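# Find hammers with loose heads and bin them

## Task

Of the three hammers, one or two have a head that sits loosely on its handle, shifting only a tiny amount when moved; you may test this by tugging or rocking each head. Every loose-headed hammer must end up entirely within the red bin, and each hammer with a firm head must stay on the table.

## Robot and tools

ROBOT. Two six-joint arms, left_arm and right_arm, each ending in a five-finger hand (a left hand on left_arm, the mirror of the right hand on right_arm). Base positions in the scene frame: left_arm (+0.026, +0.332, 0) m, right_arm (-0.061, -0.414, 0) m, both almost unrotated. Fixed cameras cam_high and cam_low, plus fisheye cam_left_wrist and cam_right_wrist on the hands; all images are 672x504.

FRAMES. Scene frame: origin at table height midway between the arms, +z up, +x away from the robot over the table, +y toward left_arm. Arm names do not match image left/right. Reported hand positions, orientations (quat wxyz) and velocities are in each arm's own base frame. The table and camera calibration use the scene frame. Pose offsets in commands are along the current Hand target's own axes.

HAND POINT. It sits 0.15 m out from the wrist face along the fingers and 0.05 m in front of the palm. Its +z runs along straight fingers, +y out of the palm, +x across the palm away from the thumb on the right hand (toward the thumb on the left hand). Straight fingers stick out 6-7 cm past it. With fingers level the wrist can hang up to 0.11 m (palm down) below the point and strike the table first; a bracket on the little-finger side can also catch things.

THE 28-NUMBER ROW (all values in [-1, 1]). Order: left dx, dy, dz, rx, ry, rz; left thumb_turn, thumb_bend, index, middle, ring, little, force_limit, speed; then the same fourteen for the right arm. Always give all 28, even if one arm idles.
- Pose numbers are offsets, not poses: measured from that arm's Hand target at the start of the action or move, along its axes. 1.0 = 0.6 m or 180 degrees; rx, ry, rz form one rotation vector. Every row in a table counts from the same start, and repeating an offset in a new call moves again. Six zeros hold an arm at its Hand target.
- Finger numbers are absolute targets: -1 open/straight, +1 closed. thumb_turn +1 puts the thumb opposite the fingers. force_limit maps -1..+1 to about 0..10 N at the fingertip (0..15 N for the two thumb motors). speed rises from nearly zero at -1 to full at +0.48 and stays full above.
- There is no no-change value for a hand: resend the last eight numbers you sent for it, or, if none were ever sent, its hand_measured six plus hand_force_limit and hand_speed.

TOOLS.
- execute_actions(actions, cameras): actions is a list of actions; each is a table of up to 15 rows, one per 1/30 s; a shorter table keeps its final row. Images come back only if actions is empty or cameras names them (["all"], a list of names, or []).
- move(target, speed, blend, stop_force, zero, blocking, cameras): target is one row or a list of up to 15 rows, every one offset from the same starting Hand targets. speed: m/s, 0.002 to 3.6 (default 0.25), turns capped at twice that in rad/s; one number or one per target. blend: metres of corner rounding in a list (0 stops at each). stop_force: 3 to 120 N, one value for both arms; ends an arm's path when its wrist sensor feels that much push against the motion. It may miss light or tipping objects, is unreliable while the hand rotates, and should be omitted when backing off a contact. zero (default true) rezeroes before the move. blocking=false returns after 0.5 s while the move runs; not allowed with stop_force. A move stops after 10 s.
- wait(seconds 0 to 10), stop() brakes a running move, zoom_image(camera, region [x0, y0, x1, y1] pixels, at most 504 wide and high, latest image only), show_instructions(), zero_wrist_force(arm), finished_scene(scene = 1, optional).

RESULTS. Hand target is the last commanded pose after clipping; the next offsets count from it, and the real hand often rests a bit short. Wrist force/torque lines are along the hand axes; contact reads as force from the surface into the arm. hand_measured, hand_stopped_by (moving, target, force, stalled, fault) and hand_load_n (positive when pushing a finger open; falling near 0 means the grip is lost) follow the motor order above. The move: line gives the ending (done, off_target, moving, held, fault) and limits (paced = pose clipped, held = steps withheld). MOTOR HOT appears at 70 °C; at 85 °C the arm brakes for 30-60 s.

GRIPPING. With the thumb turned in front, the hand holds objects about 0.035-0.065 m thick, handles down to 0.025 m. Close gently with speed -0.94 or lower. To squeeze harder raise force_limit and send a more-closed target; to loosen send a more-open one. Commanded orientation is clipped to 32 degrees from the measured one each step.

CAUTIONS. An arm is stiff: aiming even slightly past a firm contact can trigger a fault stop (outside force near 150 N, or joint torque over its limit, wrist joints 25.2 N m), freezing the arm for 10 s. Approach slowly, since faster moves hit harder. Keep arms and hands from pressing on each other; a clearance check may hold moves but does not always prevent contact. Route paths around an arm's own base. Do not drop hammers, release them while moving, slam them, or let anything leave the table; the hammers can also get brief outside nudges. Test a head by gently tugging or rocking it while the handle is held: a loose one shifts only slightly.

Each tool is called as name(argument=value, ...), one argument or row to a line, values as JSON.

Reference images:

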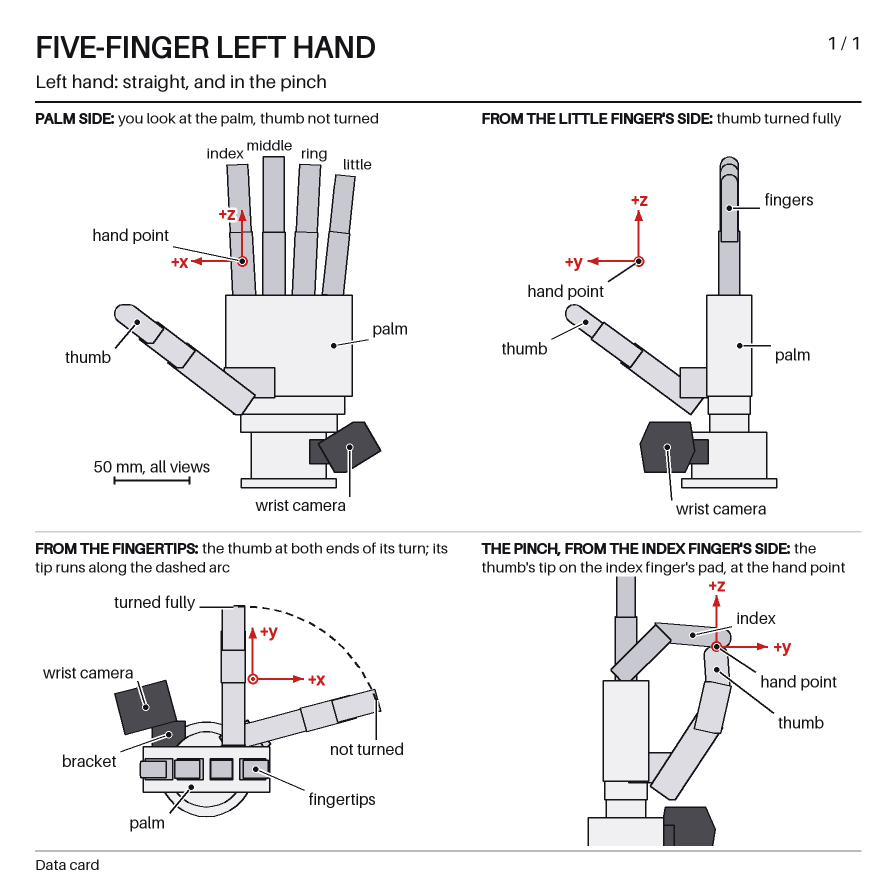

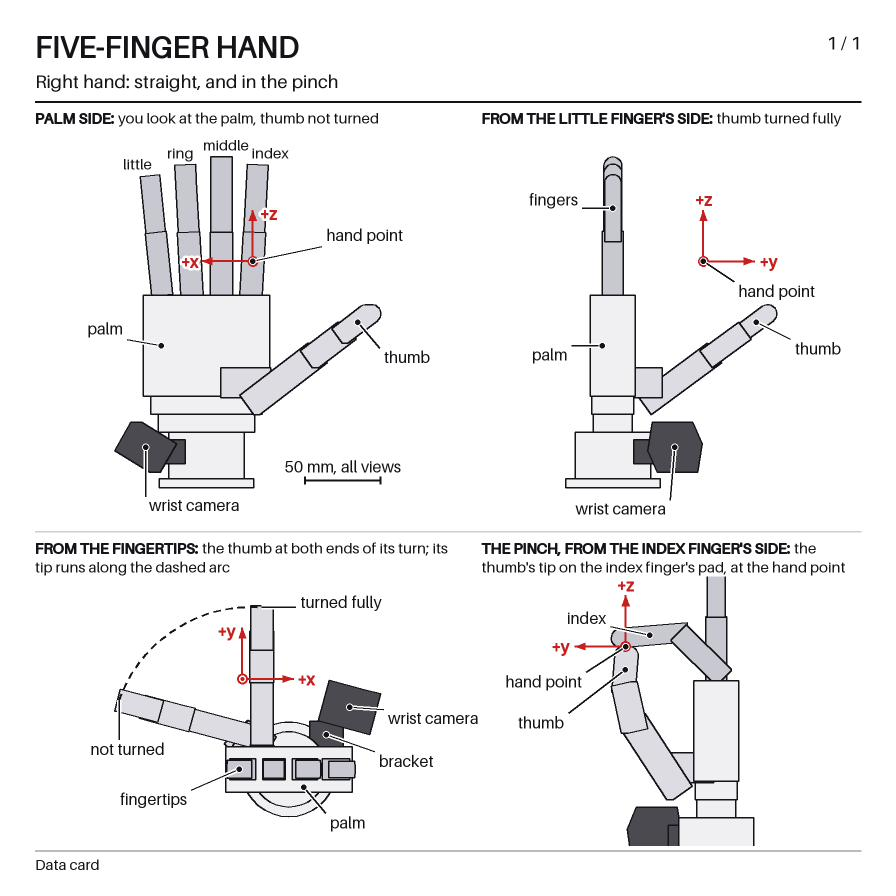

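## Session

execute_actions(
  actions=[],
)

Scene clock: 0.00 s.
left_arm: end_effector_position=(+0.6558, -0.1837, +0.2368) hand_measured=(-1.000, -1.000, -1.000, -1.000, -1.000, -1.000) hand_load_n=(+0.0, +0.0, +0.0, +0.0, +0.0, +0.0) hand_stopped_by=(target, target, target, target, target, target) hand_force_limit=0.00 hand_speed=-0.80 end_effector_quat_wxyz=(+0.328, +0.053, +0.698, -0.635) | right_arm: end_effector_position=(+0.1096, +0.4033, +0.2006) hand_measured=(-1.000, -1.000, -1.000, -1.000, -1.000, -1.000) hand_load_n=(+0.0, +0.0, +0.0, +0.0, +0.0, +0.0) hand_stopped_by=(target, target, target, target, target, target) hand_force_limit=0.00 hand_speed=-0.80 end_effector_quat_wxyz=(-0.517, +0.039, +0.769, +0.373)
Joint positions: left_arm=[3.467 -2.305 -1.615 1.038 0.078 0.294] | right_arm=[0.225 -1.016 2.321 1.539 0.693 -1.913]
Joint velocities: within noise
Joint torques (N m): no reading
Motor temperatures (°C): left_arm=[28 30 28 36 33 34] | right_arm=[28 30 27 35 36 32]
Wrist force (N): no reading
Wrist torque (N m): no reading
Wrist force, peak (N): no reading
Hand target: left_arm +0.6558, -0.1837, +0.2368; +0.328, +0.053, +0.698, -0.635 | right_arm +0.1096, +0.4033, +0.2006; -0.517, +0.039, +0.769, +0.373

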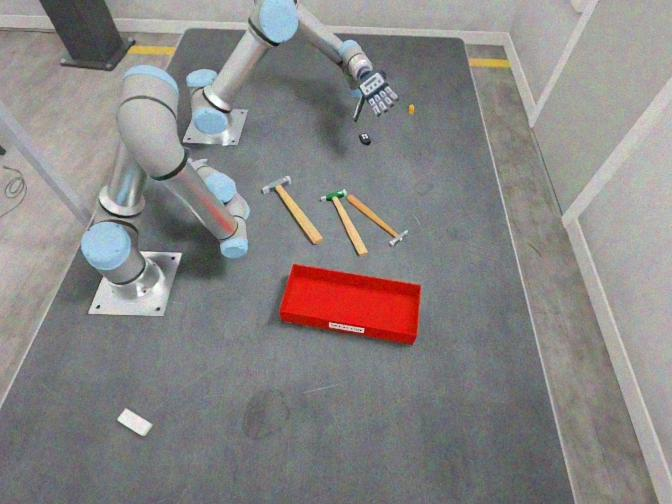

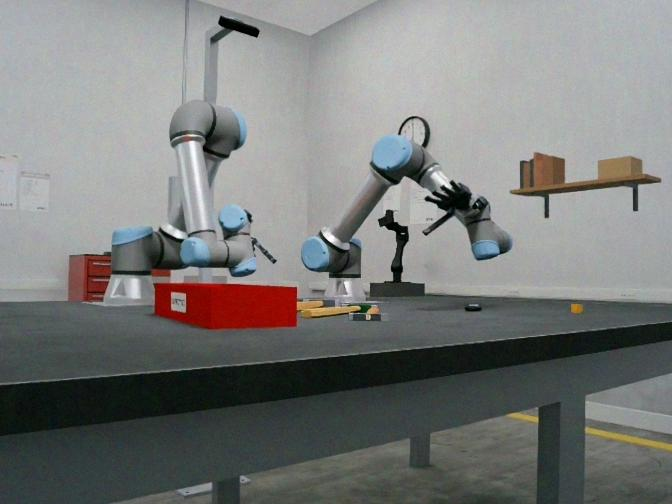

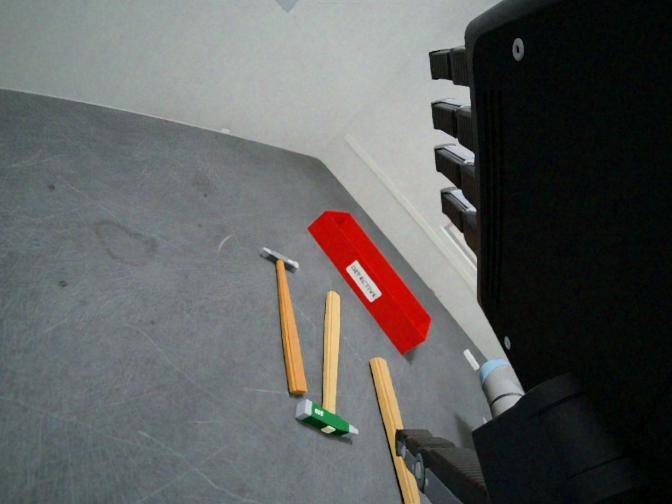

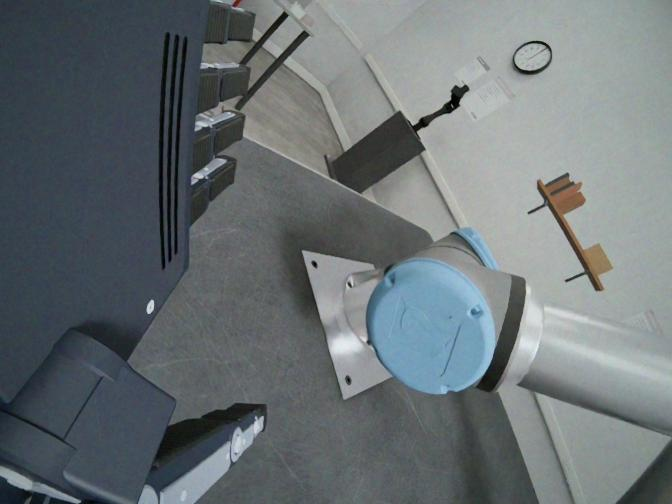

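zoom_image(
  camera="cam_high",
  region=[250, 160, 430, 350],
)

zoom_image(
  camera="cam_left_wrist",
  region=[230, 200, 480, 504],
)

zoom_image(
  camera="cam_low",
  region=[130, 260, 410, 350],
)

Scaled by 2.653.

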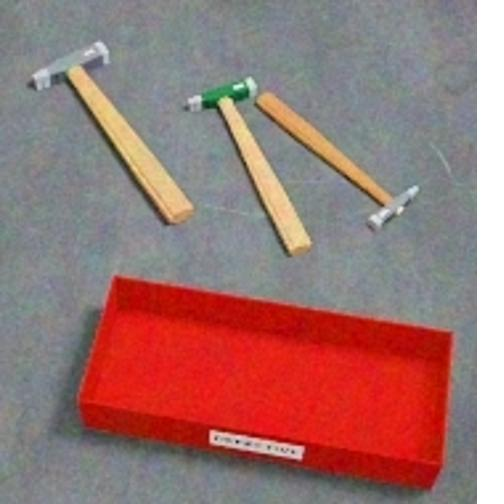

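Scaled by 1.658 from the camera's 672x504 image, which has a finer 960x720 frame.

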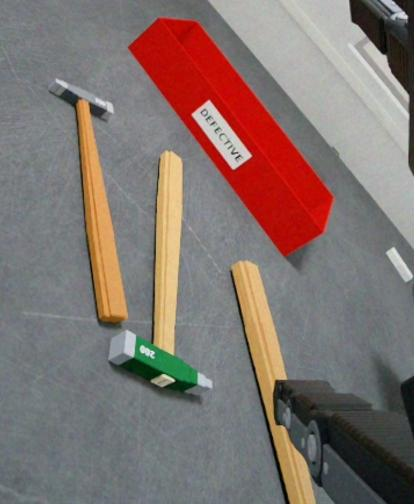

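Scaled by 1.800.

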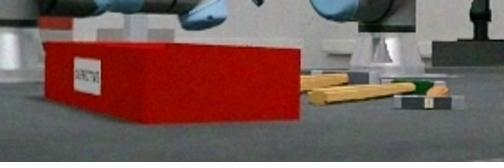

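move(
  target=[
    [0,0,0,0,0,0,-1,-1,-1,-1,-1,-1,0,-0.8,-0.0237,0.2157,-0.3813,0.289,-0.169,-0.401,1,-0.5,-0.4,-0.4,-0.4,-0.4,0,0],
  ],
  speed=0.4,
  cameras=["all"],
)

Scene clock: 263.47 s.
left_arm: end_effector_position=(+0.6558, -0.1837, +0.2368) hand_measured=(-1.000, -1.000, -1.000, -1.000, -1.000, -1.000) hand_load_n=(+0.0, +0.0, +0.0, +0.0, +0.0, +0.0) hand_stopped_by=(target, target, target, target, target, target) hand_force_limit=0.00 hand_speed=-0.80 end_effector_quat_wxyz=(+0.328, +0.053, +0.698, -0.635) | right_arm: end_effector_position=(+0.3493, +0.3604, +0.3005) hand_measured=(+1.000, -0.500, -0.400, -0.400, -0.400, -0.400) hand_load_n=(+0.0, +0.0, +0.0, +0.0, +0.0, +0.5) hand_stopped_by=(target, target, target, target, target, target) hand_force_limit=0.00 hand_speed=0.00 end_effector_quat_wxyz=(+0.023, -0.526, +0.820, +0.224)
Joint positions: left_arm=[3.467 -2.305 -1.615 1.038 0.078 0.294] | right_arm=[0.181 -1.13 1.295 1.544 1.137 -2.562]
Joint torques (N m): left_arm=[-2.06 44.02 13.83 -0.66 0.39 0.09] | right_arm=[-9.44 -25.97 -25.11 0.31 0.76 -2.38]
Wrist force (N): left_arm=[-0.1 -0.1 0.1] | right_arm=[1.5 1.3 0.7]
Wrist torque (N m): left_arm=[-0.02 0.03 0.00] | right_arm=[0.08 -0.46 0.37]
Wrist force, peak (N): left_arm=[-0.4 -0.1 -0.6] | right_arm=[1.5 1.5 1.0]
Hand target: left_arm +0.6558, -0.1837, +0.2368; +0.328, +0.053, +0.698, -0.635 | right_arm +0.3493, +0.3604, +0.3005; +0.023, -0.526, +0.820, +0.224
Off the commanded pose: left_arm 0.000 m, 0 deg | right_arm 0.000 m, 0 deg.
move: done
camera_calibration:
cam_right_wrist: T_world_to_cam=[[-0.961833, 0.0688272, 0.264841, 0.227874], [0.257441, 0.555652, 0.790553, -0.529798], [-0.0927481, 0.828561, -0.552163, 0.0128352], [0, 0, 0, 1]] pos_world=[0.356759, 0.268065, 0.36557]

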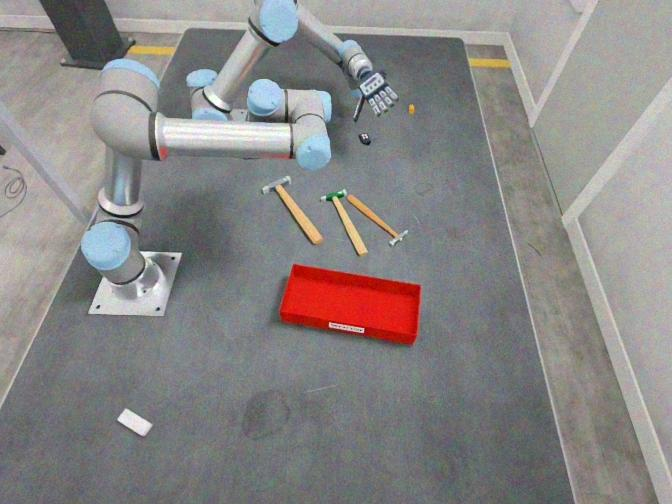

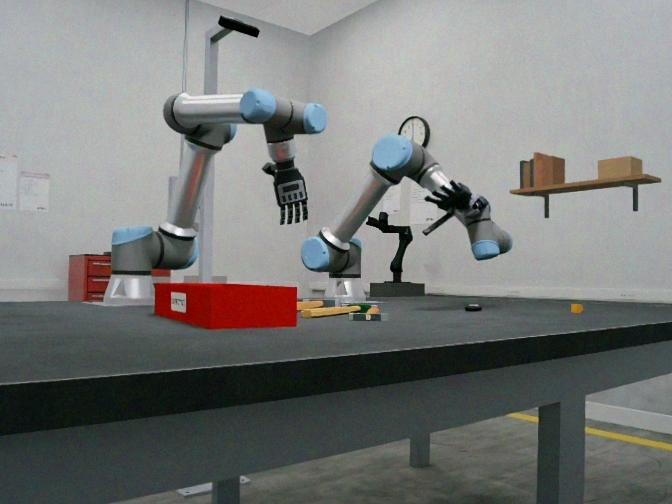

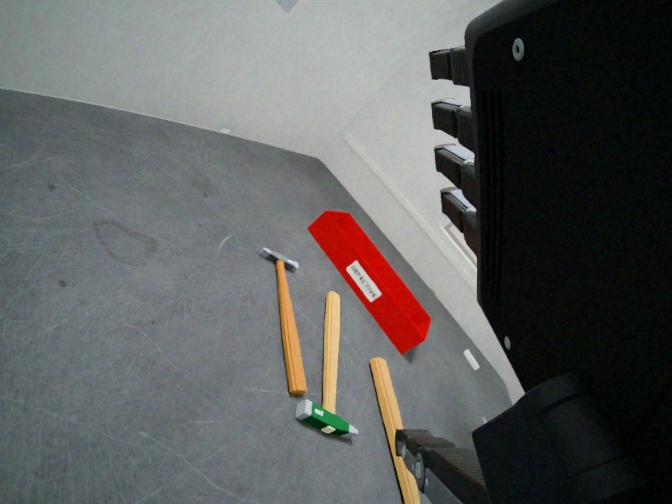

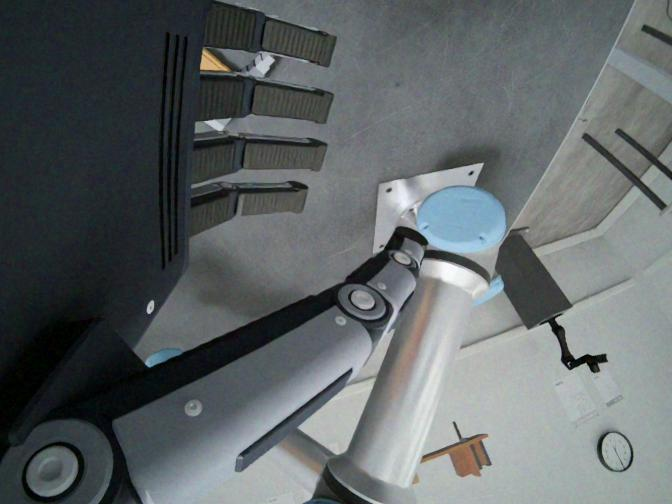

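move(
  target=[
    [0,0,0,0,0,0,-1,-1,-1,-1,-1,-1,0,-0.8,-0.058,-0.5232,0.1528,0.377,-0.016,-0.308,1,-0.5,-0.4,-0.4,-0.4,-0.4,0,0],
  ],
  speed=0.4,
  cameras=["all"],
)

Scene clock: 272.93 s.
left_arm: end_effector_position=(+0.6558, -0.1837, +0.2368) hand_measured=(-1.000, -1.000, -1.000, -1.000, -1.000, -1.000) hand_load_n=(+0.0, +0.0, +0.0, +0.0, +0.5, +0.0) hand_stopped_by=(target, target, target, target, target, target) hand_force_limit=0.00 hand_speed=-0.80 end_effector_quat_wxyz=(+0.328, +0.053, +0.698, -0.635) | right_arm: end_effector_position=(+0.6208, +0.3176, +0.1199) hand_measured=(+1.000, -0.500, -0.400, -0.400, -0.400, -0.400) hand_load_n=(+0.0, +0.0, +0.0, +0.0, +0.0, +0.0) hand_stopped_by=(target, target, target, target, target, target) hand_force_limit=0.00 hand_speed=0.00 end_effector_quat_wxyz=(-0.415, +0.721, -0.480, +0.276)
Joint positions: left_arm=[3.467 -2.305 -1.615 1.038 0.078 0.294] | right_arm=[0.176 -1.119 1.543 0.113 1.38 -3.253]
Joint torques (N m): left_arm=[-1.69 44.42 13.5 -0.65 0.48 0] | right_arm=[-10.09 -28.06 -10.35 -2.44 -2.72 -2.22]
Wrist force (N): left_arm=[-0.2 -0.2 -0.4] | right_arm=[1.3 1.7 2.6]
Wrist torque (N m): left_arm=[0.00 0.01 -0.01] | right_arm=[0.28 -0.47 0.41]
Wrist force, peak (N): left_arm=[0.0 -0.5 -0.5] | right_arm=[1.6 2.1 3.2]
Hand target: left_arm +0.6558, -0.1837, +0.2368; +0.328, +0.053, +0.698, -0.635 | right_arm +0.6208, +0.3176, +0.1199; -0.415, +0.721, -0.480, +0.276
Off the commanded pose: left_arm 0.000 m, 0 deg | right_arm 0.000 m, 0 deg.
move: done
camera_calibration:
cam_right_wrist: T_world_to_cam=[[-0.344323, -0.464775, -0.815736, 0.455506], [-0.85506, 0.514045, 0.0680381, 0.357287], [0.387703, 0.720931, -0.574408, -0.287666], [0, 0, 0, 1]] pos_world=[0.573872, 0.235434, 0.182025]

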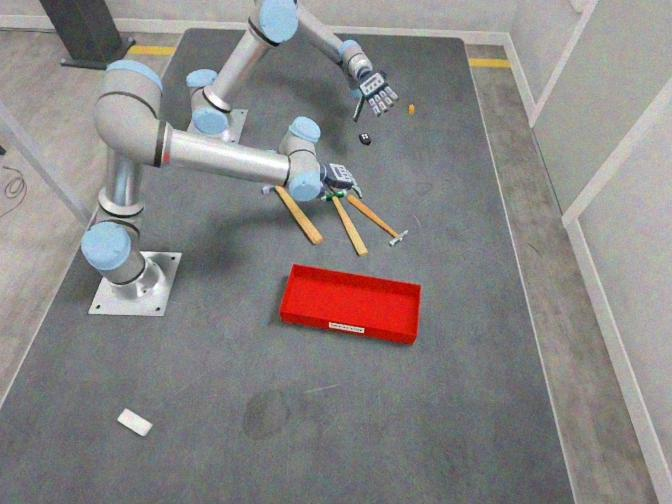

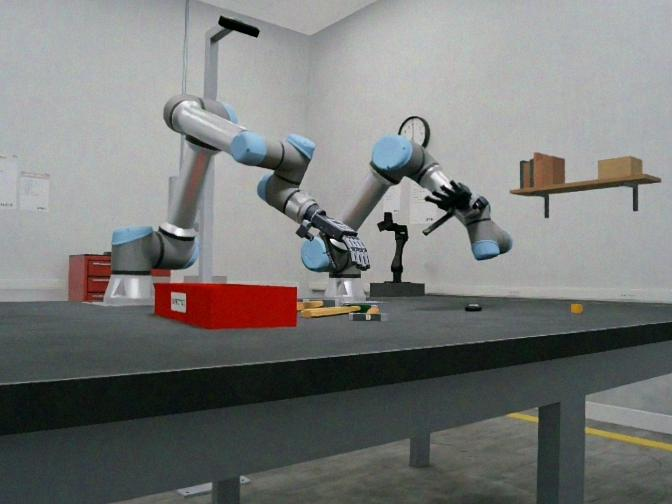

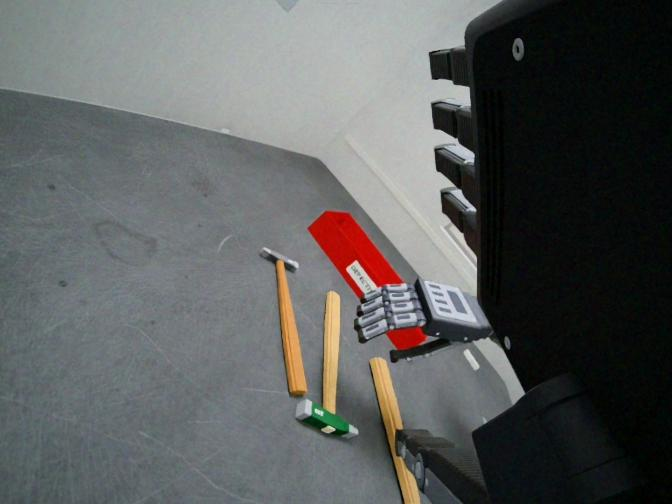

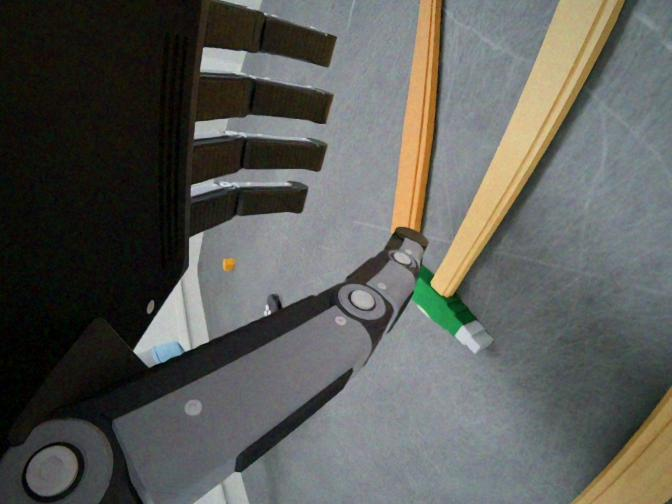

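move(
  target=[
    [0,0,0,0,0,0,-1,-1,-1,-1,-1,-1,0,-0.8,-0.0053,0.1045,0.0357,0,0,0,1,-0.5,-0.4,-0.4,-0.4,-0.4,0,0],
  ],
  speed=0.2,
  cameras=["cam_high", "cam_low", "cam_right_wrist"],
)

Scene clock: 295.50 s.
left_arm: end_effector_position=(+0.6558, -0.1837, +0.2368) hand_measured=(-1.000, -1.000, -1.000, -1.000, -1.000, -1.000) hand_load_n=(+0.0, +0.0, +0.0, +0.0, +0.0, +0.0) hand_stopped_by=(target, target, target, target, target, target) hand_force_limit=0.00 hand_speed=-0.80 end_effector_quat_wxyz=(+0.328, +0.053, +0.698, -0.635) | right_arm: end_effector_position=(+0.6076, +0.3156, +0.0550) hand_measured=(+1.000, -0.500, -0.400, -0.400, -0.400, -0.400) hand_load_n=(+0.0, +0.0, +0.0, +0.0, -0.5, +0.0) hand_stopped_by=(target, target, target, target, target, target) hand_force_limit=0.00 hand_speed=0.00 end_effector_quat_wxyz=(-0.415, +0.721, -0.480, +0.276)
Joint positions: left_arm=[3.467 -2.305 -1.615 1.038 0.078 0.294] | right_arm=[0.176 -1.072 1.66 -0.05 1.38 -3.253]
Joint torques (N m): left_arm=[-1.95 44.11 13.79 -0.69 0.45 0.08] | right_arm=[8.34 -29.28 -10.22 -2.44 2.44 1.56]
Wrist force (N): left_arm=[0.2 -0.2 -0.2] | right_arm=[1.4 1.9 2.5]
Wrist torque (N m): left_arm=[-0.02 -0.03 0.01] | right_arm=[0.31 -0.49 0.37]
Wrist force, peak (N): left_arm=[-0.3 -0.4 -0.4] | right_arm=[1.4 2.6 3.0]
Hand target: left_arm +0.6558, -0.1837, +0.2368; +0.328, +0.053, +0.698, -0.635 | right_arm +0.6076, +0.3156, +0.0549; -0.415, +0.721, -0.480, +0.276
Off the commanded pose: left_arm 0.000 m, 0 deg | right_arm 0.000 m, 0 deg.
move: done
camera_calibration:
cam_right_wrist: T_world_to_cam=[[-0.344214, -0.464841, -0.815745, 0.396964], [-0.855104, 0.513987, 0.0679334, 0.351501], [0.387704, 0.72093, -0.574409, -0.318444], [0, 0, 0, 1]] pos_world=[0.560672, 0.233434, 0.117026]
Images, in order (width x height): cam_high 672x504, cam_low 672x504, cam_right_wrist 672x504.

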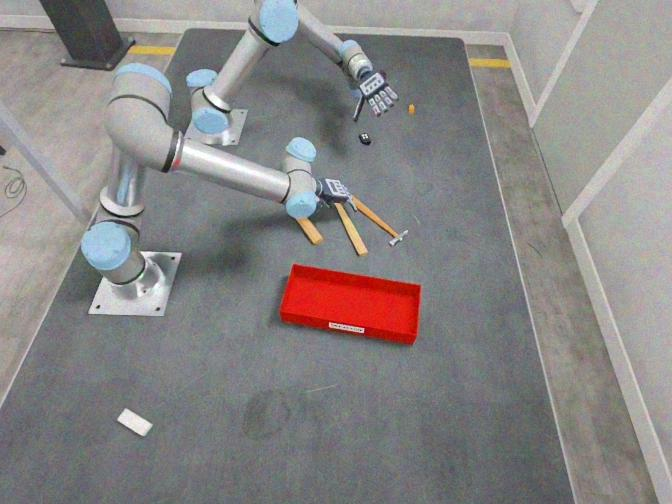

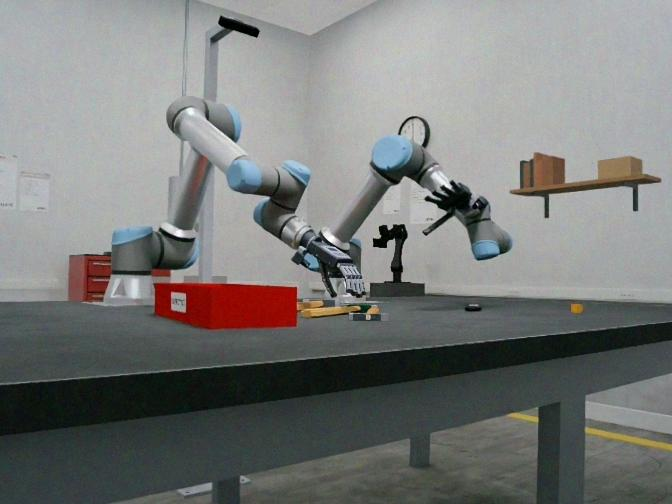

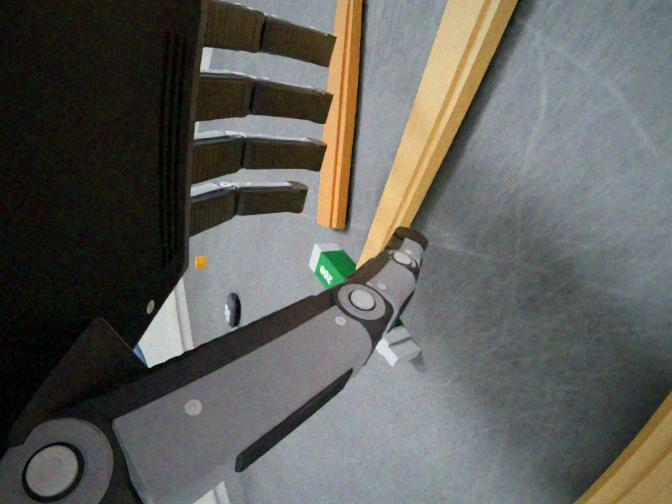

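zoom_image(
  camera="cam_right_wrist",
  region=[280, 0, 560, 400],
)

Scaled by 1.260 from the camera's 672x504 image, which has a finer 960x720 frame.

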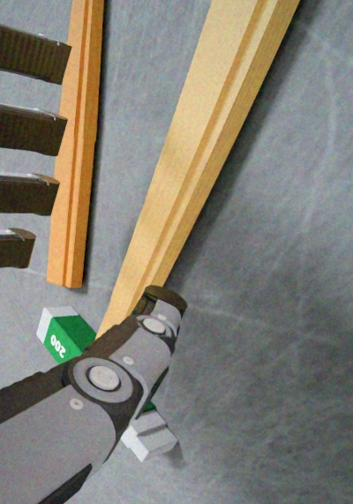

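move(
  target=[
    [0,0,0,0,0,0,-1,-1,-1,-1,-1,-1,0,-0.8,0,0.0319,0.0280,0,0,0,1,-0.5,-0.4,-0.4,-0.4,-0.4,0,0],
  ],
  speed=0.1,
)

move(
  target=[
    [0,0,0,0,0,0,-1,-1,-1,-1,-1,-1,0,-0.8,0,0.0231,0.0133,0,0,0,1,-0.5,-0.4,-0.4,-0.4,-0.4,0,0],
  ],
  speed=0.015,
  stop_force=4,
  cameras=["cam_low", "cam_right_wrist"],
)

Scene clock: 324.70 s.
left_arm: end_effector_position=(+0.6558, -0.1837, +0.2368) hand_measured=(-1.000, -1.000, -1.000, -1.000, -1.000, -1.000) hand_load_n=(-0.5, +0.0, +0.0, +0.0, +0.0, +0.0) hand_stopped_by=(target, target, target, target, target, target) hand_force_limit=0.00 hand_speed=-0.80 end_effector_quat_wxyz=(+0.328, +0.053, +0.698, -0.635) | right_arm: end_effector_position=(+0.6121, +0.3175, +0.0300) hand_measured=(+1.000, -0.500, -0.400, -0.400, -0.400, -0.400) hand_load_n=(+0.0, +0.0, +0.0, +0.0, +0.0, +0.0) hand_stopped_by=(target, target, target, target, target, target) hand_force_limit=0.00 hand_speed=0.00 end_effector_quat_wxyz=(-0.415, +0.721, -0.480, +0.276)
Joint positions: left_arm=[3.467 -2.305 -1.615 1.038 0.078 0.294] | right_arm=[0.178 -1.028 1.665 -0.1 1.382 -3.252]
Joint torques (N m): left_arm=[-1.64 45.03 13.82 -0.71 0.47 -0.06] | right_arm=[7.78 -31.18 -7.29 -2.57 2.47 1.38]
Wrist force (N): left_arm=[0.0 -0.2 -0.2] | right_arm=[1.6 1.9 2.9]
Wrist torque (N m): left_arm=[-0.02 0.00 0.01] | right_arm=[0.30 -0.52 0.24]
Wrist force, peak (N): left_arm=[-0.4 -0.5 -0.4] | right_arm=[1.7 2.0 3.0]
Hand target: left_arm +0.6558, -0.1837, +0.2368; +0.328, +0.053, +0.698, -0.635 | right_arm +0.6121, +0.3175, +0.0299; -0.415, +0.721, -0.480, +0.276
Off the commanded pose: left_arm 0.000 m, 0 deg | right_arm 0.000 m, 0 deg.
move: done

Scene clock: 326.73 s.
left_arm: end_effector_position=(+0.6558, -0.1837, +0.2368) hand_measured=(-1.000, -1.000, -1.000, -1.000, -1.000, -1.000) hand_load_n=(+0.0, +0.0, +0.0, +0.0, +0.0, +0.0) hand_stopped_by=(target, target, target, target, target, target) hand_force_limit=0.00 hand_speed=-0.80 end_effector_quat_wxyz=(+0.328, +0.053, +0.698, -0.635) | right_arm: end_effector_position=(+0.6120, +0.3175, +0.0172) hand_measured=(+1.000, -0.500, -0.400, -0.400, -0.400, -0.400) hand_load_n=(+0.0, +0.0, +0.0, +0.0, +0.0, +0.0) hand_stopped_by=(target, target, target, target, target, target) hand_force_limit=0.00 hand_speed=0.00 end_effector_quat_wxyz=(-0.415, +0.721, -0.480, +0.276)
Joint positions: left_arm=[3.467 -2.305 -1.615 1.038 0.078 0.294] | right_arm=[0.178 -1.01 1.675 -0.127 1.382 -3.252]
Joint torques (N m): left_arm=[-1.61 44.76 13.83 -0.64 0.55 -0.07] | right_arm=[3.43 -52.25 -23.91 2.47 2.24 0.55]
Wrist force (N): left_arm=[-0.1 -0.1 -0.2] | right_arm=[1.4 0.0 0.3]
Wrist torque (N m): left_arm=[0.00 0.01 0.00] | right_arm=[0.18 -0.47 0.21]
Wrist force, peak (N): left_arm=[-0.2 0.2 -0.5] | right_arm=[0.9 -8.9 -10.1]
Hand target: left_arm +0.6558, -0.1837, +0.2368; +0.328, +0.053, +0.698, -0.635 | right_arm +0.6120, +0.3175, +0.0172; -0.415, +0.721, -0.480, +0.276 (not the last commanded pose)
Off the commanded pose: left_arm 0.000 m, 0 deg | right_arm 0.003 m, 0 deg.
move: contact (right_arm)
camera_calibration:
cam_right_wrist: T_world_to_cam=[[-0.344214, -0.464841, -0.815745, 0.368642], [-0.855104, 0.513987, 0.0679334, 0.356934], [0.387704, 0.72093, -0.574409, -0.343213], [0, 0, 0, 1]] pos_world=[0.565172, 0.235334, 0.0793257]
Images, in order (width x height): cam_low 672x504, cam_right_wrist 672x504.

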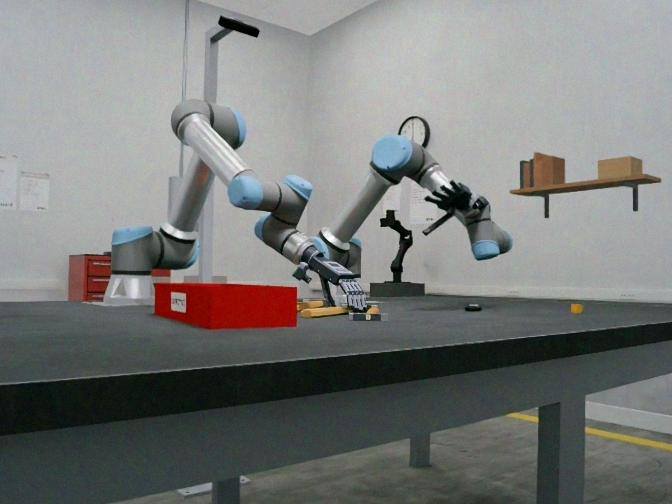

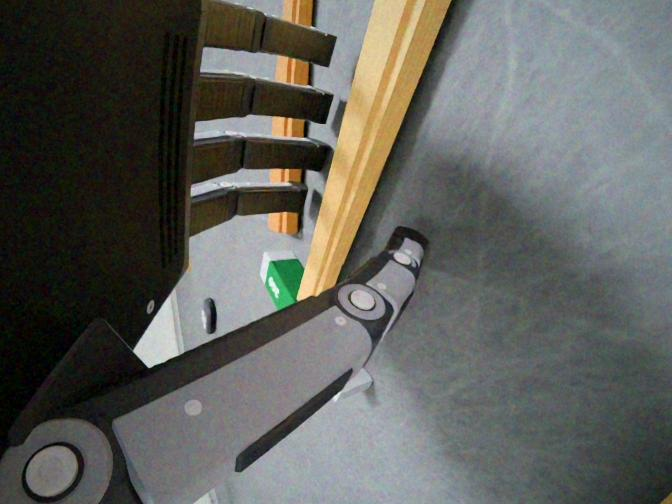

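move(
  target=[
    [0,0,0,0,0,0,-1,-1,-1,-1,-1,-1,0,-0.8,0,-0.0029,-0.0017,0,0,0,1,-0.5,-0.4,-0.4,-0.4,-0.4,0,0],
  ],
  speed=0.05,
)

execute_actions(
  actions=[
    [[0,0,0,0,0,0,-1,-1,-1,-1,-1,-1,0,-0.8,0,0,0,0,0,0,1,0.4,0.6,0.6,0.6,0.6,-0.2,-0.7]],
  ],
)

wait(
  seconds=1.5,
  cameras=["cam_high", "cam_right_wrist", "cam_left_wrist"],
)

Scene clock: 344.33 s.
left_arm: end_effector_position=(+0.6558, -0.1837, +0.2368) hand_measured=(-1.000, -1.000, -1.000, -1.000, -1.000, -1.000) hand_load_n=(+0.0, +0.0, +0.0, +0.0, +0.0, +0.0) hand_stopped_by=(target, target, target, target, target, target) hand_force_limit=0.00 hand_speed=-0.80 end_effector_quat_wxyz=(+0.328, +0.053, +0.698, -0.635) | right_arm: end_effector_position=(+0.6120, +0.3175, +0.0192) hand_measured=(+1.000, -0.500, -0.400, -0.400, -0.400, -0.400) hand_load_n=(+0.0, +0.0, +0.0, +0.0, +0.0, +0.0) hand_stopped_by=(target, target, target, target, target, target) hand_force_limit=0.00 hand_speed=0.00 end_effector_quat_wxyz=(-0.415, +0.721, -0.480, +0.276)
Joint positions: left_arm=[3.467 -2.305 -1.615 1.038 0.078 0.294] | right_arm=[0.178 -1.013 1.673 -0.123 1.382 -3.252]
Joint torques (N m): left_arm=[-1.76 44.62 13.83 -0.66 0.52 -0.08] | right_arm=[-9.25 -53.4 -25.12 2.72 2.26 -1.97]
Wrist force (N): left_arm=[0.1 -0.4 -0.2] | right_arm=[1.4 1.8 2.6]
Wrist torque (N m): left_arm=[-0.05 -0.03 0.02] | right_arm=[0.29 -0.49 0.23]
Wrist force, peak (N): left_arm=[-0.5 -0.3 -0.3] | right_arm=[1.4 1.9 3.0]
Hand target: left_arm +0.6558, -0.1837, +0.2368; +0.328, +0.053, +0.698, -0.635 | right_arm +0.6120, +0.3175, +0.0192; -0.415, +0.721, -0.480, +0.276
Off the commanded pose: left_arm 0.000 m, 0 deg | right_arm 0.000 m, 0 deg.
move: done

Scene clock: 345.33 s.
left_arm: end_effector_position=(+0.6558, -0.1837, +0.2368) hand_measured=(-1.000, -1.000, -1.000, -1.000, -1.000, -1.000) hand_load_n=(-0.5, +0.0, +0.0, +0.0, +0.0, +0.0) hand_stopped_by=(target, target, target, target, target, target) hand_force_limit=0.00 hand_speed=-0.80 end_effector_quat_wxyz=(+0.328, +0.053, +0.698, -0.635) | right_arm: end_effector_position=(+0.6121, +0.3175, +0.0193) hand_measured=(+1.000, -0.264, +0.038, -0.238, +0.066, +0.206) hand_load_n=(+2.5, +8.5, +5.5, +6.5, +1.5, +3.0) hand_stopped_by=(target, force, force, force, force, force) hand_force_limit=-0.20 hand_speed=-0.70 end_effector_quat_wxyz=(-0.416, +0.721, -0.480, +0.276)
Joint positions: left_arm=[3.467 -2.305 -1.615 1.038 0.078 0.294] | right_arm=[0.178 -1.013 1.673 -0.123 1.382 -3.252]
Joint torques (N m): left_arm=[-1.84 44.61 14.33 -0.69 0.47 -0.03] | right_arm=[-7.64 -35.22 -4.02 1.38 1.67 -2.01]
Wrist force (N): left_arm=[0.0 0.0 0.0] | right_arm=[1.2 -6.6 -0.1]
Wrist torque (N m): left_arm=[0.00 0.00 0.00] | right_arm=[0.39 -0.46 -0.04]
Wrist force, peak (N): left_arm=[-0.2 -0.4 -0.3] | right_arm=[1.0 -7.5 2.8]
Hand target: left_arm +0.6558, -0.1837, +0.2368; +0.328, +0.053, +0.698, -0.635 | right_arm +0.6120, +0.3175, +0.0192; -0.415, +0.721, -0.480, +0.276
Off the commanded pose: left_arm 0.000 m, 0 deg | right_arm 0.000 m, 0 deg.

Scene clock: 346.83 s.
left_arm: end_effector_position=(+0.6558, -0.1837, +0.2368) hand_measured=(-1.000, -1.000, -1.000, -1.000, -1.000, -1.000) hand_load_n=(+0.0, +0.0, +0.0, +0.0, +0.0, +0.0) hand_stopped_by=(target, target, target, target, target, target) hand_force_limit=0.00 hand_speed=-0.80 end_effector_quat_wxyz=(+0.328, +0.053, +0.698, -0.635) | right_arm: end_effector_position=(+0.6120, +0.3175, +0.0192) hand_measured=(+1.000, -0.264, +0.038, -0.238, +0.066, +0.206) hand_load_n=(+2.5, +8.5, +5.5, +7.0, +1.5, +3.0) hand_stopped_by=(target, force, force, force, force, force) hand_force_limit=-0.20 hand_speed=-0.70 end_effector_quat_wxyz=(-0.415, +0.721, -0.480, +0.276)
Joint positions: left_arm=[3.467 -2.305 -1.615 1.038 0.078 0.294] | right_arm=[0.178 -1.013 1.673 -0.123 1.382 -3.252]
Joint torques (N m): left_arm=[-1.83 44.55 13.64 -0.74 0.51 0.03] | right_arm=[-10.05 -24.27 -2.34 0.01 0.65 -2.01]
Wrist force (N): left_arm=[0.1 -0.1 -0.2] | right_arm=[1.8 -8.6 0.1]
Wrist torque (N m): left_arm=[0.00 -0.02 0.00] | right_arm=[0.41 -0.50 -0.09]
Wrist force, peak (N): left_arm=[0.3 -0.3 -0.3] | right_arm=[1.5 -8.7 0.0]
Hand target: left_arm +0.6558, -0.1837, +0.2368; +0.328, +0.053, +0.698, -0.635 | right_arm +0.6120, +0.3175, +0.0192; -0.415, +0.721, -0.480, +0.276
Off the commanded pose: left_arm 0.000 m, 0 deg | right_arm 0.000 m, 0 deg.
wait: 1.50 s; at rest by 0.17 s
camera_calibration:
cam_right_wrist: T_world_to_cam=[[-0.344214, -0.464841, -0.815745, 0.370274], [-0.855104, 0.513987, 0.0679334, 0.356798], [0.387704, 0.72093, -0.574409, -0.342065], [0, 0, 0, 1]] pos_world=[0.565172, 0.235334, 0.0813257]
Images, in order (width x height): cam_high 672x504, cam_left_wrist 672x504, cam_right_wrist 672x504.

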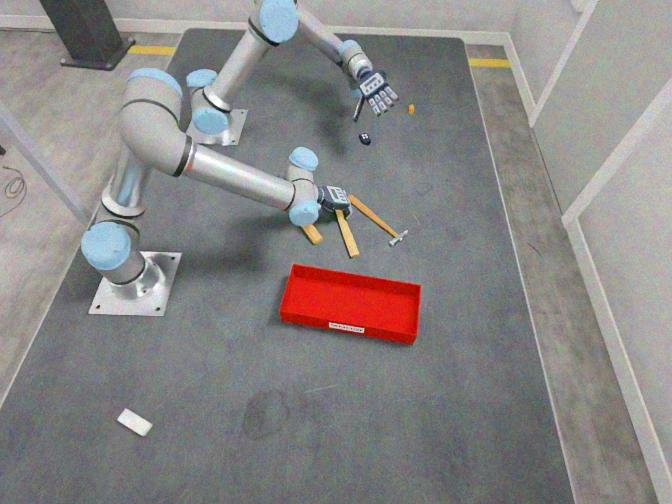

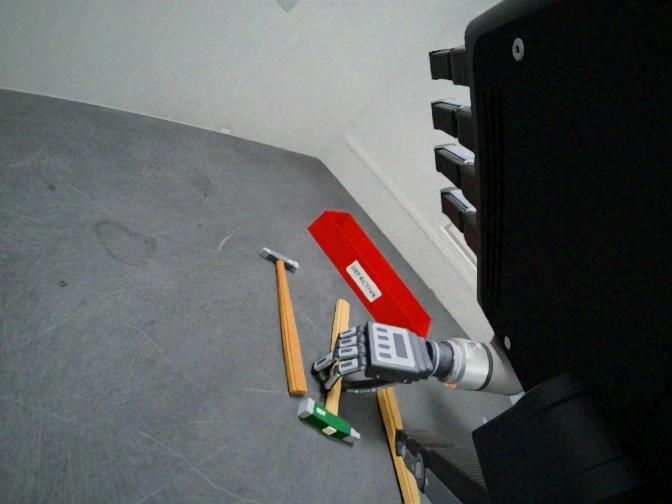

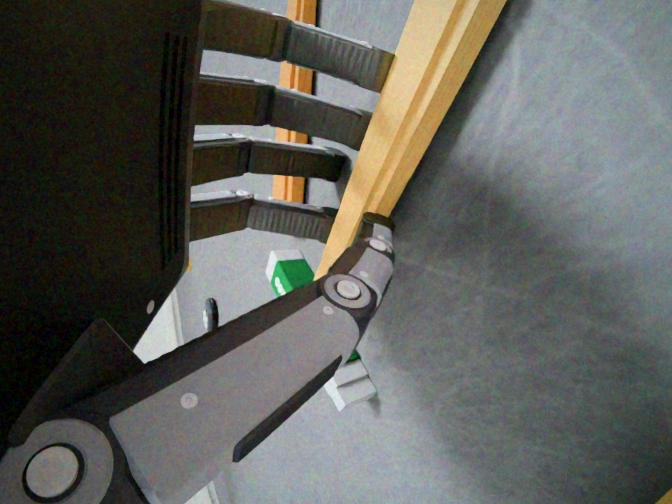

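move(
  target=[
    [0,0,0,0,0,0,-1,-1,-1,-1,-1,-1,0,-0.8,0,-0.0043,-0.0025,0,0,0,1,0.4,0.6,0.6,0.6,0.6,-0.2,-0.7],
  ],
  speed=0.05,
)

execute_actions(
  actions=[
    [[0,0,0,0,0,0,-1,-1,-1,-1,-1,-1,0,-0.8,0,0,0,0,0,0,1,0.5,0.65,0.65,0.65,0.65,0.2,-0.7]],
    [[0,0,0,0,0,0,-1,-1,-1,-1,-1,-1,0,-0.8,0,0,0,0,0,0,1,0.5,0.65,0.65,0.65,0.65,0.2,-0.7]],
  ],
  cameras=["cam_right_wrist", "cam_left_wrist"],
)

Scene clock: 355.20 s.
left_arm: end_effector_position=(+0.6558, -0.1837, +0.2368) hand_measured=(-1.000, -1.000, -1.000, -1.000, -1.000, -1.000) hand_load_n=(+0.0, +0.0, +0.0, +0.5, +0.0, +0.0) hand_stopped_by=(target, target, target, target, target, target) hand_force_limit=0.00 hand_speed=-0.80 end_effector_quat_wxyz=(+0.328, +0.053, +0.698, -0.635) | right_arm: end_effector_position=(+0.6120, +0.3175, +0.0222) hand_measured=(+1.000, -0.262, +0.038, -0.238, +0.066, +0.206) hand_load_n=(+0.0, +0.0, +1.5, +0.0, +0.5, +0.0) hand_stopped_by=(target, force, force, force, force, force) hand_force_limit=-0.20 hand_speed=-0.70 end_effector_quat_wxyz=(-0.415, +0.721, -0.480, +0.276)
Joint positions: left_arm=[3.467 -2.305 -1.615 1.038 0.078 0.294] | right_arm=[0.178 -1.017 1.671 -0.117 1.382 -3.252]
Joint torques (N m): left_arm=[-1.26 45 14 -0.75 0.5 -0.06] | right_arm=[-8.91 -52.14 -24.97 2.81 -1.45 -1.88]
Wrist force (N): left_arm=[0.1 -0.4 -0.1] | right_arm=[1.4 1.7 3.5]
Wrist torque (N m): left_arm=[-0.05 -0.02 0.01] | right_arm=[0.31 -0.49 0.24]
Wrist force, peak (N): left_arm=[-0.2 -0.4 -0.4] | right_arm=[1.7 -8.7 0.3]
Hand target: left_arm +0.6558, -0.1837, +0.2368; +0.328, +0.053, +0.698, -0.635 | right_arm +0.6120, +0.3175, +0.0222; -0.415, +0.721, -0.480, +0.276
Off the commanded pose: left_arm 0.000 m, 0 deg | right_arm 0.000 m, 0 deg.
move: done

Scene clock: 356.40 s.
left_arm: end_effector_position=(+0.6558, -0.1837, +0.2368) hand_measured=(-1.000, -1.000, -1.000, -1.000, -1.000, -1.000) hand_load_n=(+0.0, +0.0, -0.5, +0.0, +0.0, +0.0) hand_stopped_by=(target, target, target, target, target, target) hand_force_limit=0.00 hand_speed=-0.80 end_effector_quat_wxyz=(+0.328, +0.053, +0.698, -0.635) | right_arm: end_effector_position=(+0.6120, +0.3175, +0.0223) hand_measured=(+1.000, +0.016, +0.064, +0.228, +0.116, +0.650) hand_load_n=(+1.0, +8.5, +0.0, +9.5, +0.0, +0.0) hand_stopped_by=(target, force, force, force, force, target) hand_force_limit=0.20 hand_speed=-0.70 end_effector_quat_wxyz=(-0.416, +0.721, -0.480, +0.276)
Joint positions: left_arm=[3.467 -2.305 -1.615 1.038 0.078 0.294] | right_arm=[0.178 -1.018 1.671 -0.116 1.382 -3.252]
Joint torques (N m): left_arm=[-1.69 44.39 13.63 -0.64 0.48 -0.06] | right_arm=[-8.85 -31.52 -11.9 2.29 -1.6 -1.9]
Wrist force (N): left_arm=[0.1 -0.2 -0.1] | right_arm=[1.3 1.7 2.7]
Wrist torque (N m): left_arm=[-0.02 -0.01 0.01] | right_arm=[0.28 -0.47 0.22]
Wrist force, peak (N): left_arm=[0.2 -0.4 0.1] | right_arm=[1.7 -5.1 -0.2]
Hand target: left_arm +0.6558, -0.1837, +0.2368; +0.328, +0.053, +0.698, -0.635 | right_arm +0.6120, +0.3175, +0.0222; -0.415, +0.721, -0.480, +0.276
Off the commanded pose: left_arm 0.000 m, 0 deg | right_arm 0.000 m, 0 deg.
camera_calibration:
cam_right_wrist: T_world_to_cam=[[-0.344169, -0.464757, -0.815812, 0.372682], [-0.855073, 0.514043, 0.0678885, 0.356567], [0.387811, 0.720944, -0.574319, -0.340412], [0, 0, 0, 1]] pos_world=[0.565172, 0.235334, 0.0843258]
Images, in order (width x height): cam_left_wrist 672x504, cam_right_wrist 672x504.

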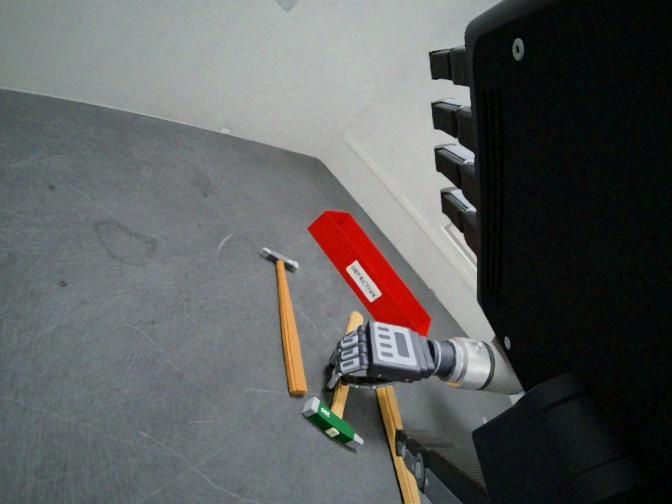

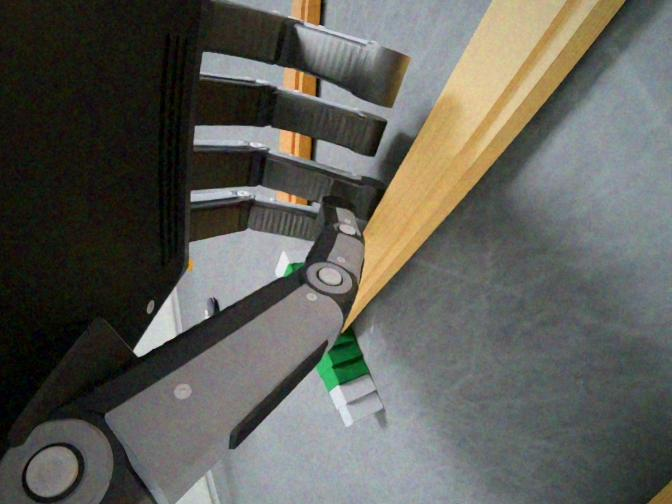

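execute_actions(
  actions=[
    [[0,0,0,0,0,0,-1,-1,-1,-1,-1,-1,0,-0.8,0,0,0,0,0,0,1,-0.5,-0.4,-0.4,-0.4,-0.4,0.2,0]],
  ],
)

move(
  target=[
    [0,0,0,0,0,0,-1,-1,-1,-1,-1,-1,0,-0.8,0,-0.0505,-0.0292,0,0,0,1,-0.5,-0.4,-0.4,-0.4,-0.4,0.2,0],
  ],
  speed=0.1,
  cameras=["cam_high", "cam_right_wrist", "cam_left_wrist"],
)

Scene clock: 391.93 s.
left_arm: end_effector_position=(+0.6558, -0.1837, +0.2368) hand_measured=(-1.000, -1.000, -1.000, -1.000, -1.000, -1.000) hand_load_n=(+0.0, +0.0, +0.0, +0.0, +0.0, +0.0) hand_stopped_by=(target, target, target, target, target, target) hand_force_limit=0.00 hand_speed=-0.80 end_effector_quat_wxyz=(+0.328, +0.053, +0.698, -0.635) | right_arm: end_effector_position=(+0.6120, +0.3175, +0.0222) hand_measured=(+1.000, -0.208, -0.400, -0.400, -0.400, -0.400) hand_load_n=(-1.5, -20.5, +0.0, +0.0, +0.0, +0.0) hand_stopped_by=(target, stalled, target, target, target, target) hand_force_limit=0.20 hand_speed=0.00 end_effector_quat_wxyz=(-0.416, +0.721, -0.480, +0.276)
Joint positions: left_arm=[3.467 -2.305 -1.615 1.038 0.078 0.294] | right_arm=[0.178 -1.018 1.671 -0.117 1.382 -3.252]
Joint torques (N m): left_arm=[-2.17 44.9 13.55 -0.66 0.42 -0.12] | right_arm=[-8.06 -30.73 -10.95 4 -1.57 -2.01]
Wrist force (N): left_arm=[0.0 -0.3 -0.1] | right_arm=[0.8 -17.6 -2.4]
Wrist torque (N m): left_arm=[-0.05 0.01 0.00] | right_arm=[-0.04 -0.41 -0.01]
Wrist force, peak (N): left_arm=[-0.3 -0.4 -0.3] | right_arm=[0.8 -19.1 -1.9]
Hand target: left_arm +0.6558, -0.1837, +0.2368; +0.328, +0.053, +0.698, -0.635 | right_arm +0.6120, +0.3175, +0.0222; -0.415, +0.721, -0.480, +0.276
Off the commanded pose: left_arm 0.000 m, 0 deg | right_arm 0.000 m, 0 deg.

Scene clock: 392.80 s.
left_arm: end_effector_position=(+0.6558, -0.1837, +0.2368) hand_measured=(-1.000, -1.000, -1.000, -1.000, -1.000, -1.000) hand_load_n=(+0.0, +0.0, +0.0, -0.5, +0.0, +0.0) hand_stopped_by=(target, target, target, target, target, target) hand_force_limit=0.00 hand_speed=-0.80 end_effector_quat_wxyz=(+0.328, +0.053, +0.698, -0.635) | right_arm: end_effector_position=(+0.6121, +0.3175, +0.0572) hand_measured=(+1.000, -0.212, -0.400, -0.400, -0.400, -0.400) hand_load_n=(+0.0, +0.0, +0.0, +0.0, +0.0, +0.0) hand_stopped_by=(target, stalled, target, target, target, target) hand_force_limit=0.20 hand_speed=0.00 end_effector_quat_wxyz=(-0.415, +0.721, -0.480, +0.276)
Joint positions: left_arm=[3.467 -2.305 -1.615 1.038 0.078 0.294] | right_arm=[0.178 -1.065 1.641 -0.039 1.382 -3.252]
Joint torques (N m): left_arm=[-1.86 44.78 14.08 -0.71 0.49 -0.15] | right_arm=[-7.93 -50.94 -25.23 2.53 -1.62 0.27]
Wrist force (N): left_arm=[-0.1 -0.3 -0.3] | right_arm=[1.0 2.1 2.7]
Wrist torque (N m): left_arm=[-0.04 0.01 0.00] | right_arm=[0.33 -0.43 0.21]
Wrist force, peak (N): left_arm=[-0.1 -0.5 -0.3] | right_arm=[1.0 -17.6 -2.4]
Hand target: left_arm +0.6558, -0.1837, +0.2368; +0.328, +0.053, +0.698, -0.635 | right_arm +0.6121, +0.3175, +0.0572; -0.415, +0.721, -0.480, +0.276
Off the commanded pose: left_arm 0.000 m, 0 deg | right_arm 0.000 m, 0 deg.
move: done
camera_calibration:
cam_right_wrist: T_world_to_cam=[[-0.344214, -0.464841, -0.815745, 0.401191], [-0.855104, 0.513987, 0.0679334, 0.354223], [0.387704, 0.72093, -0.574409, -0.320294], [0, 0, 0, 1]] pos_world=[0.565172, 0.235334, 0.119226]
Images, in order (width x height): cam_high 672x504, cam_left_wrist 672x504, cam_right_wrist 672x504.

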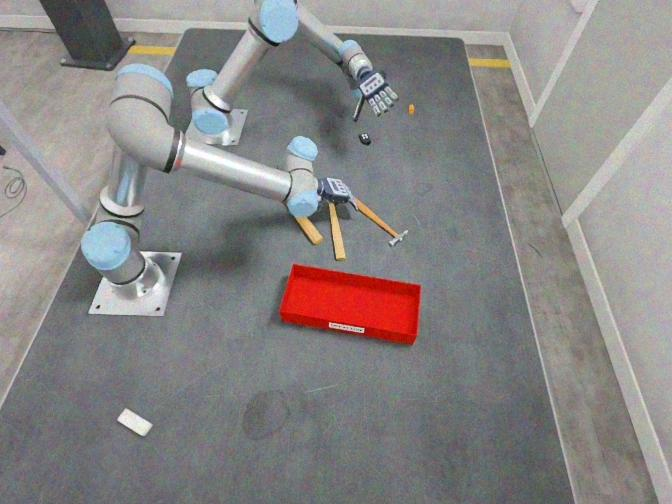

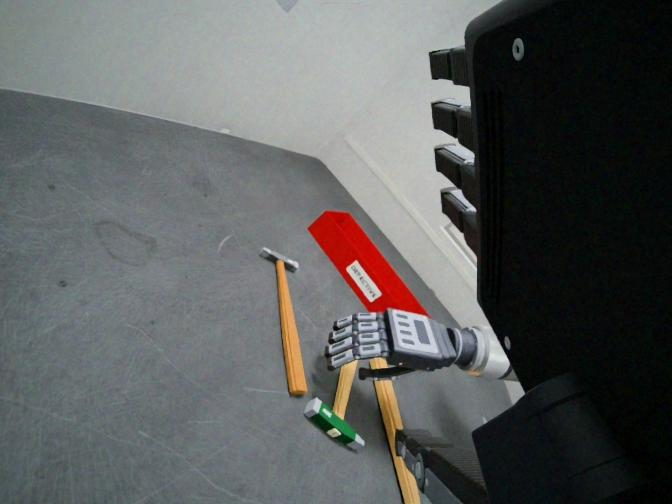

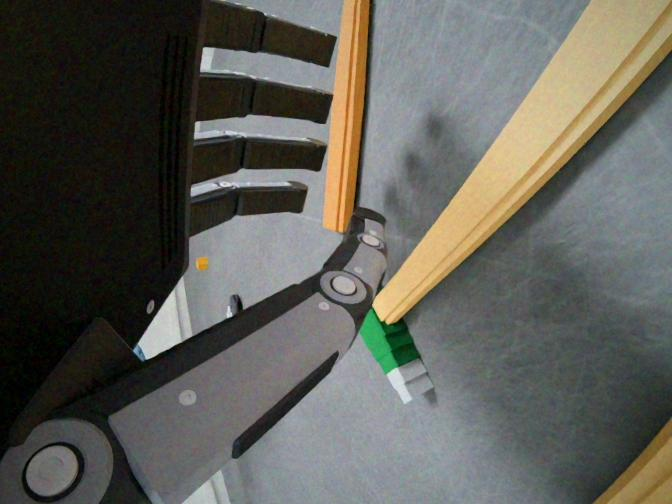

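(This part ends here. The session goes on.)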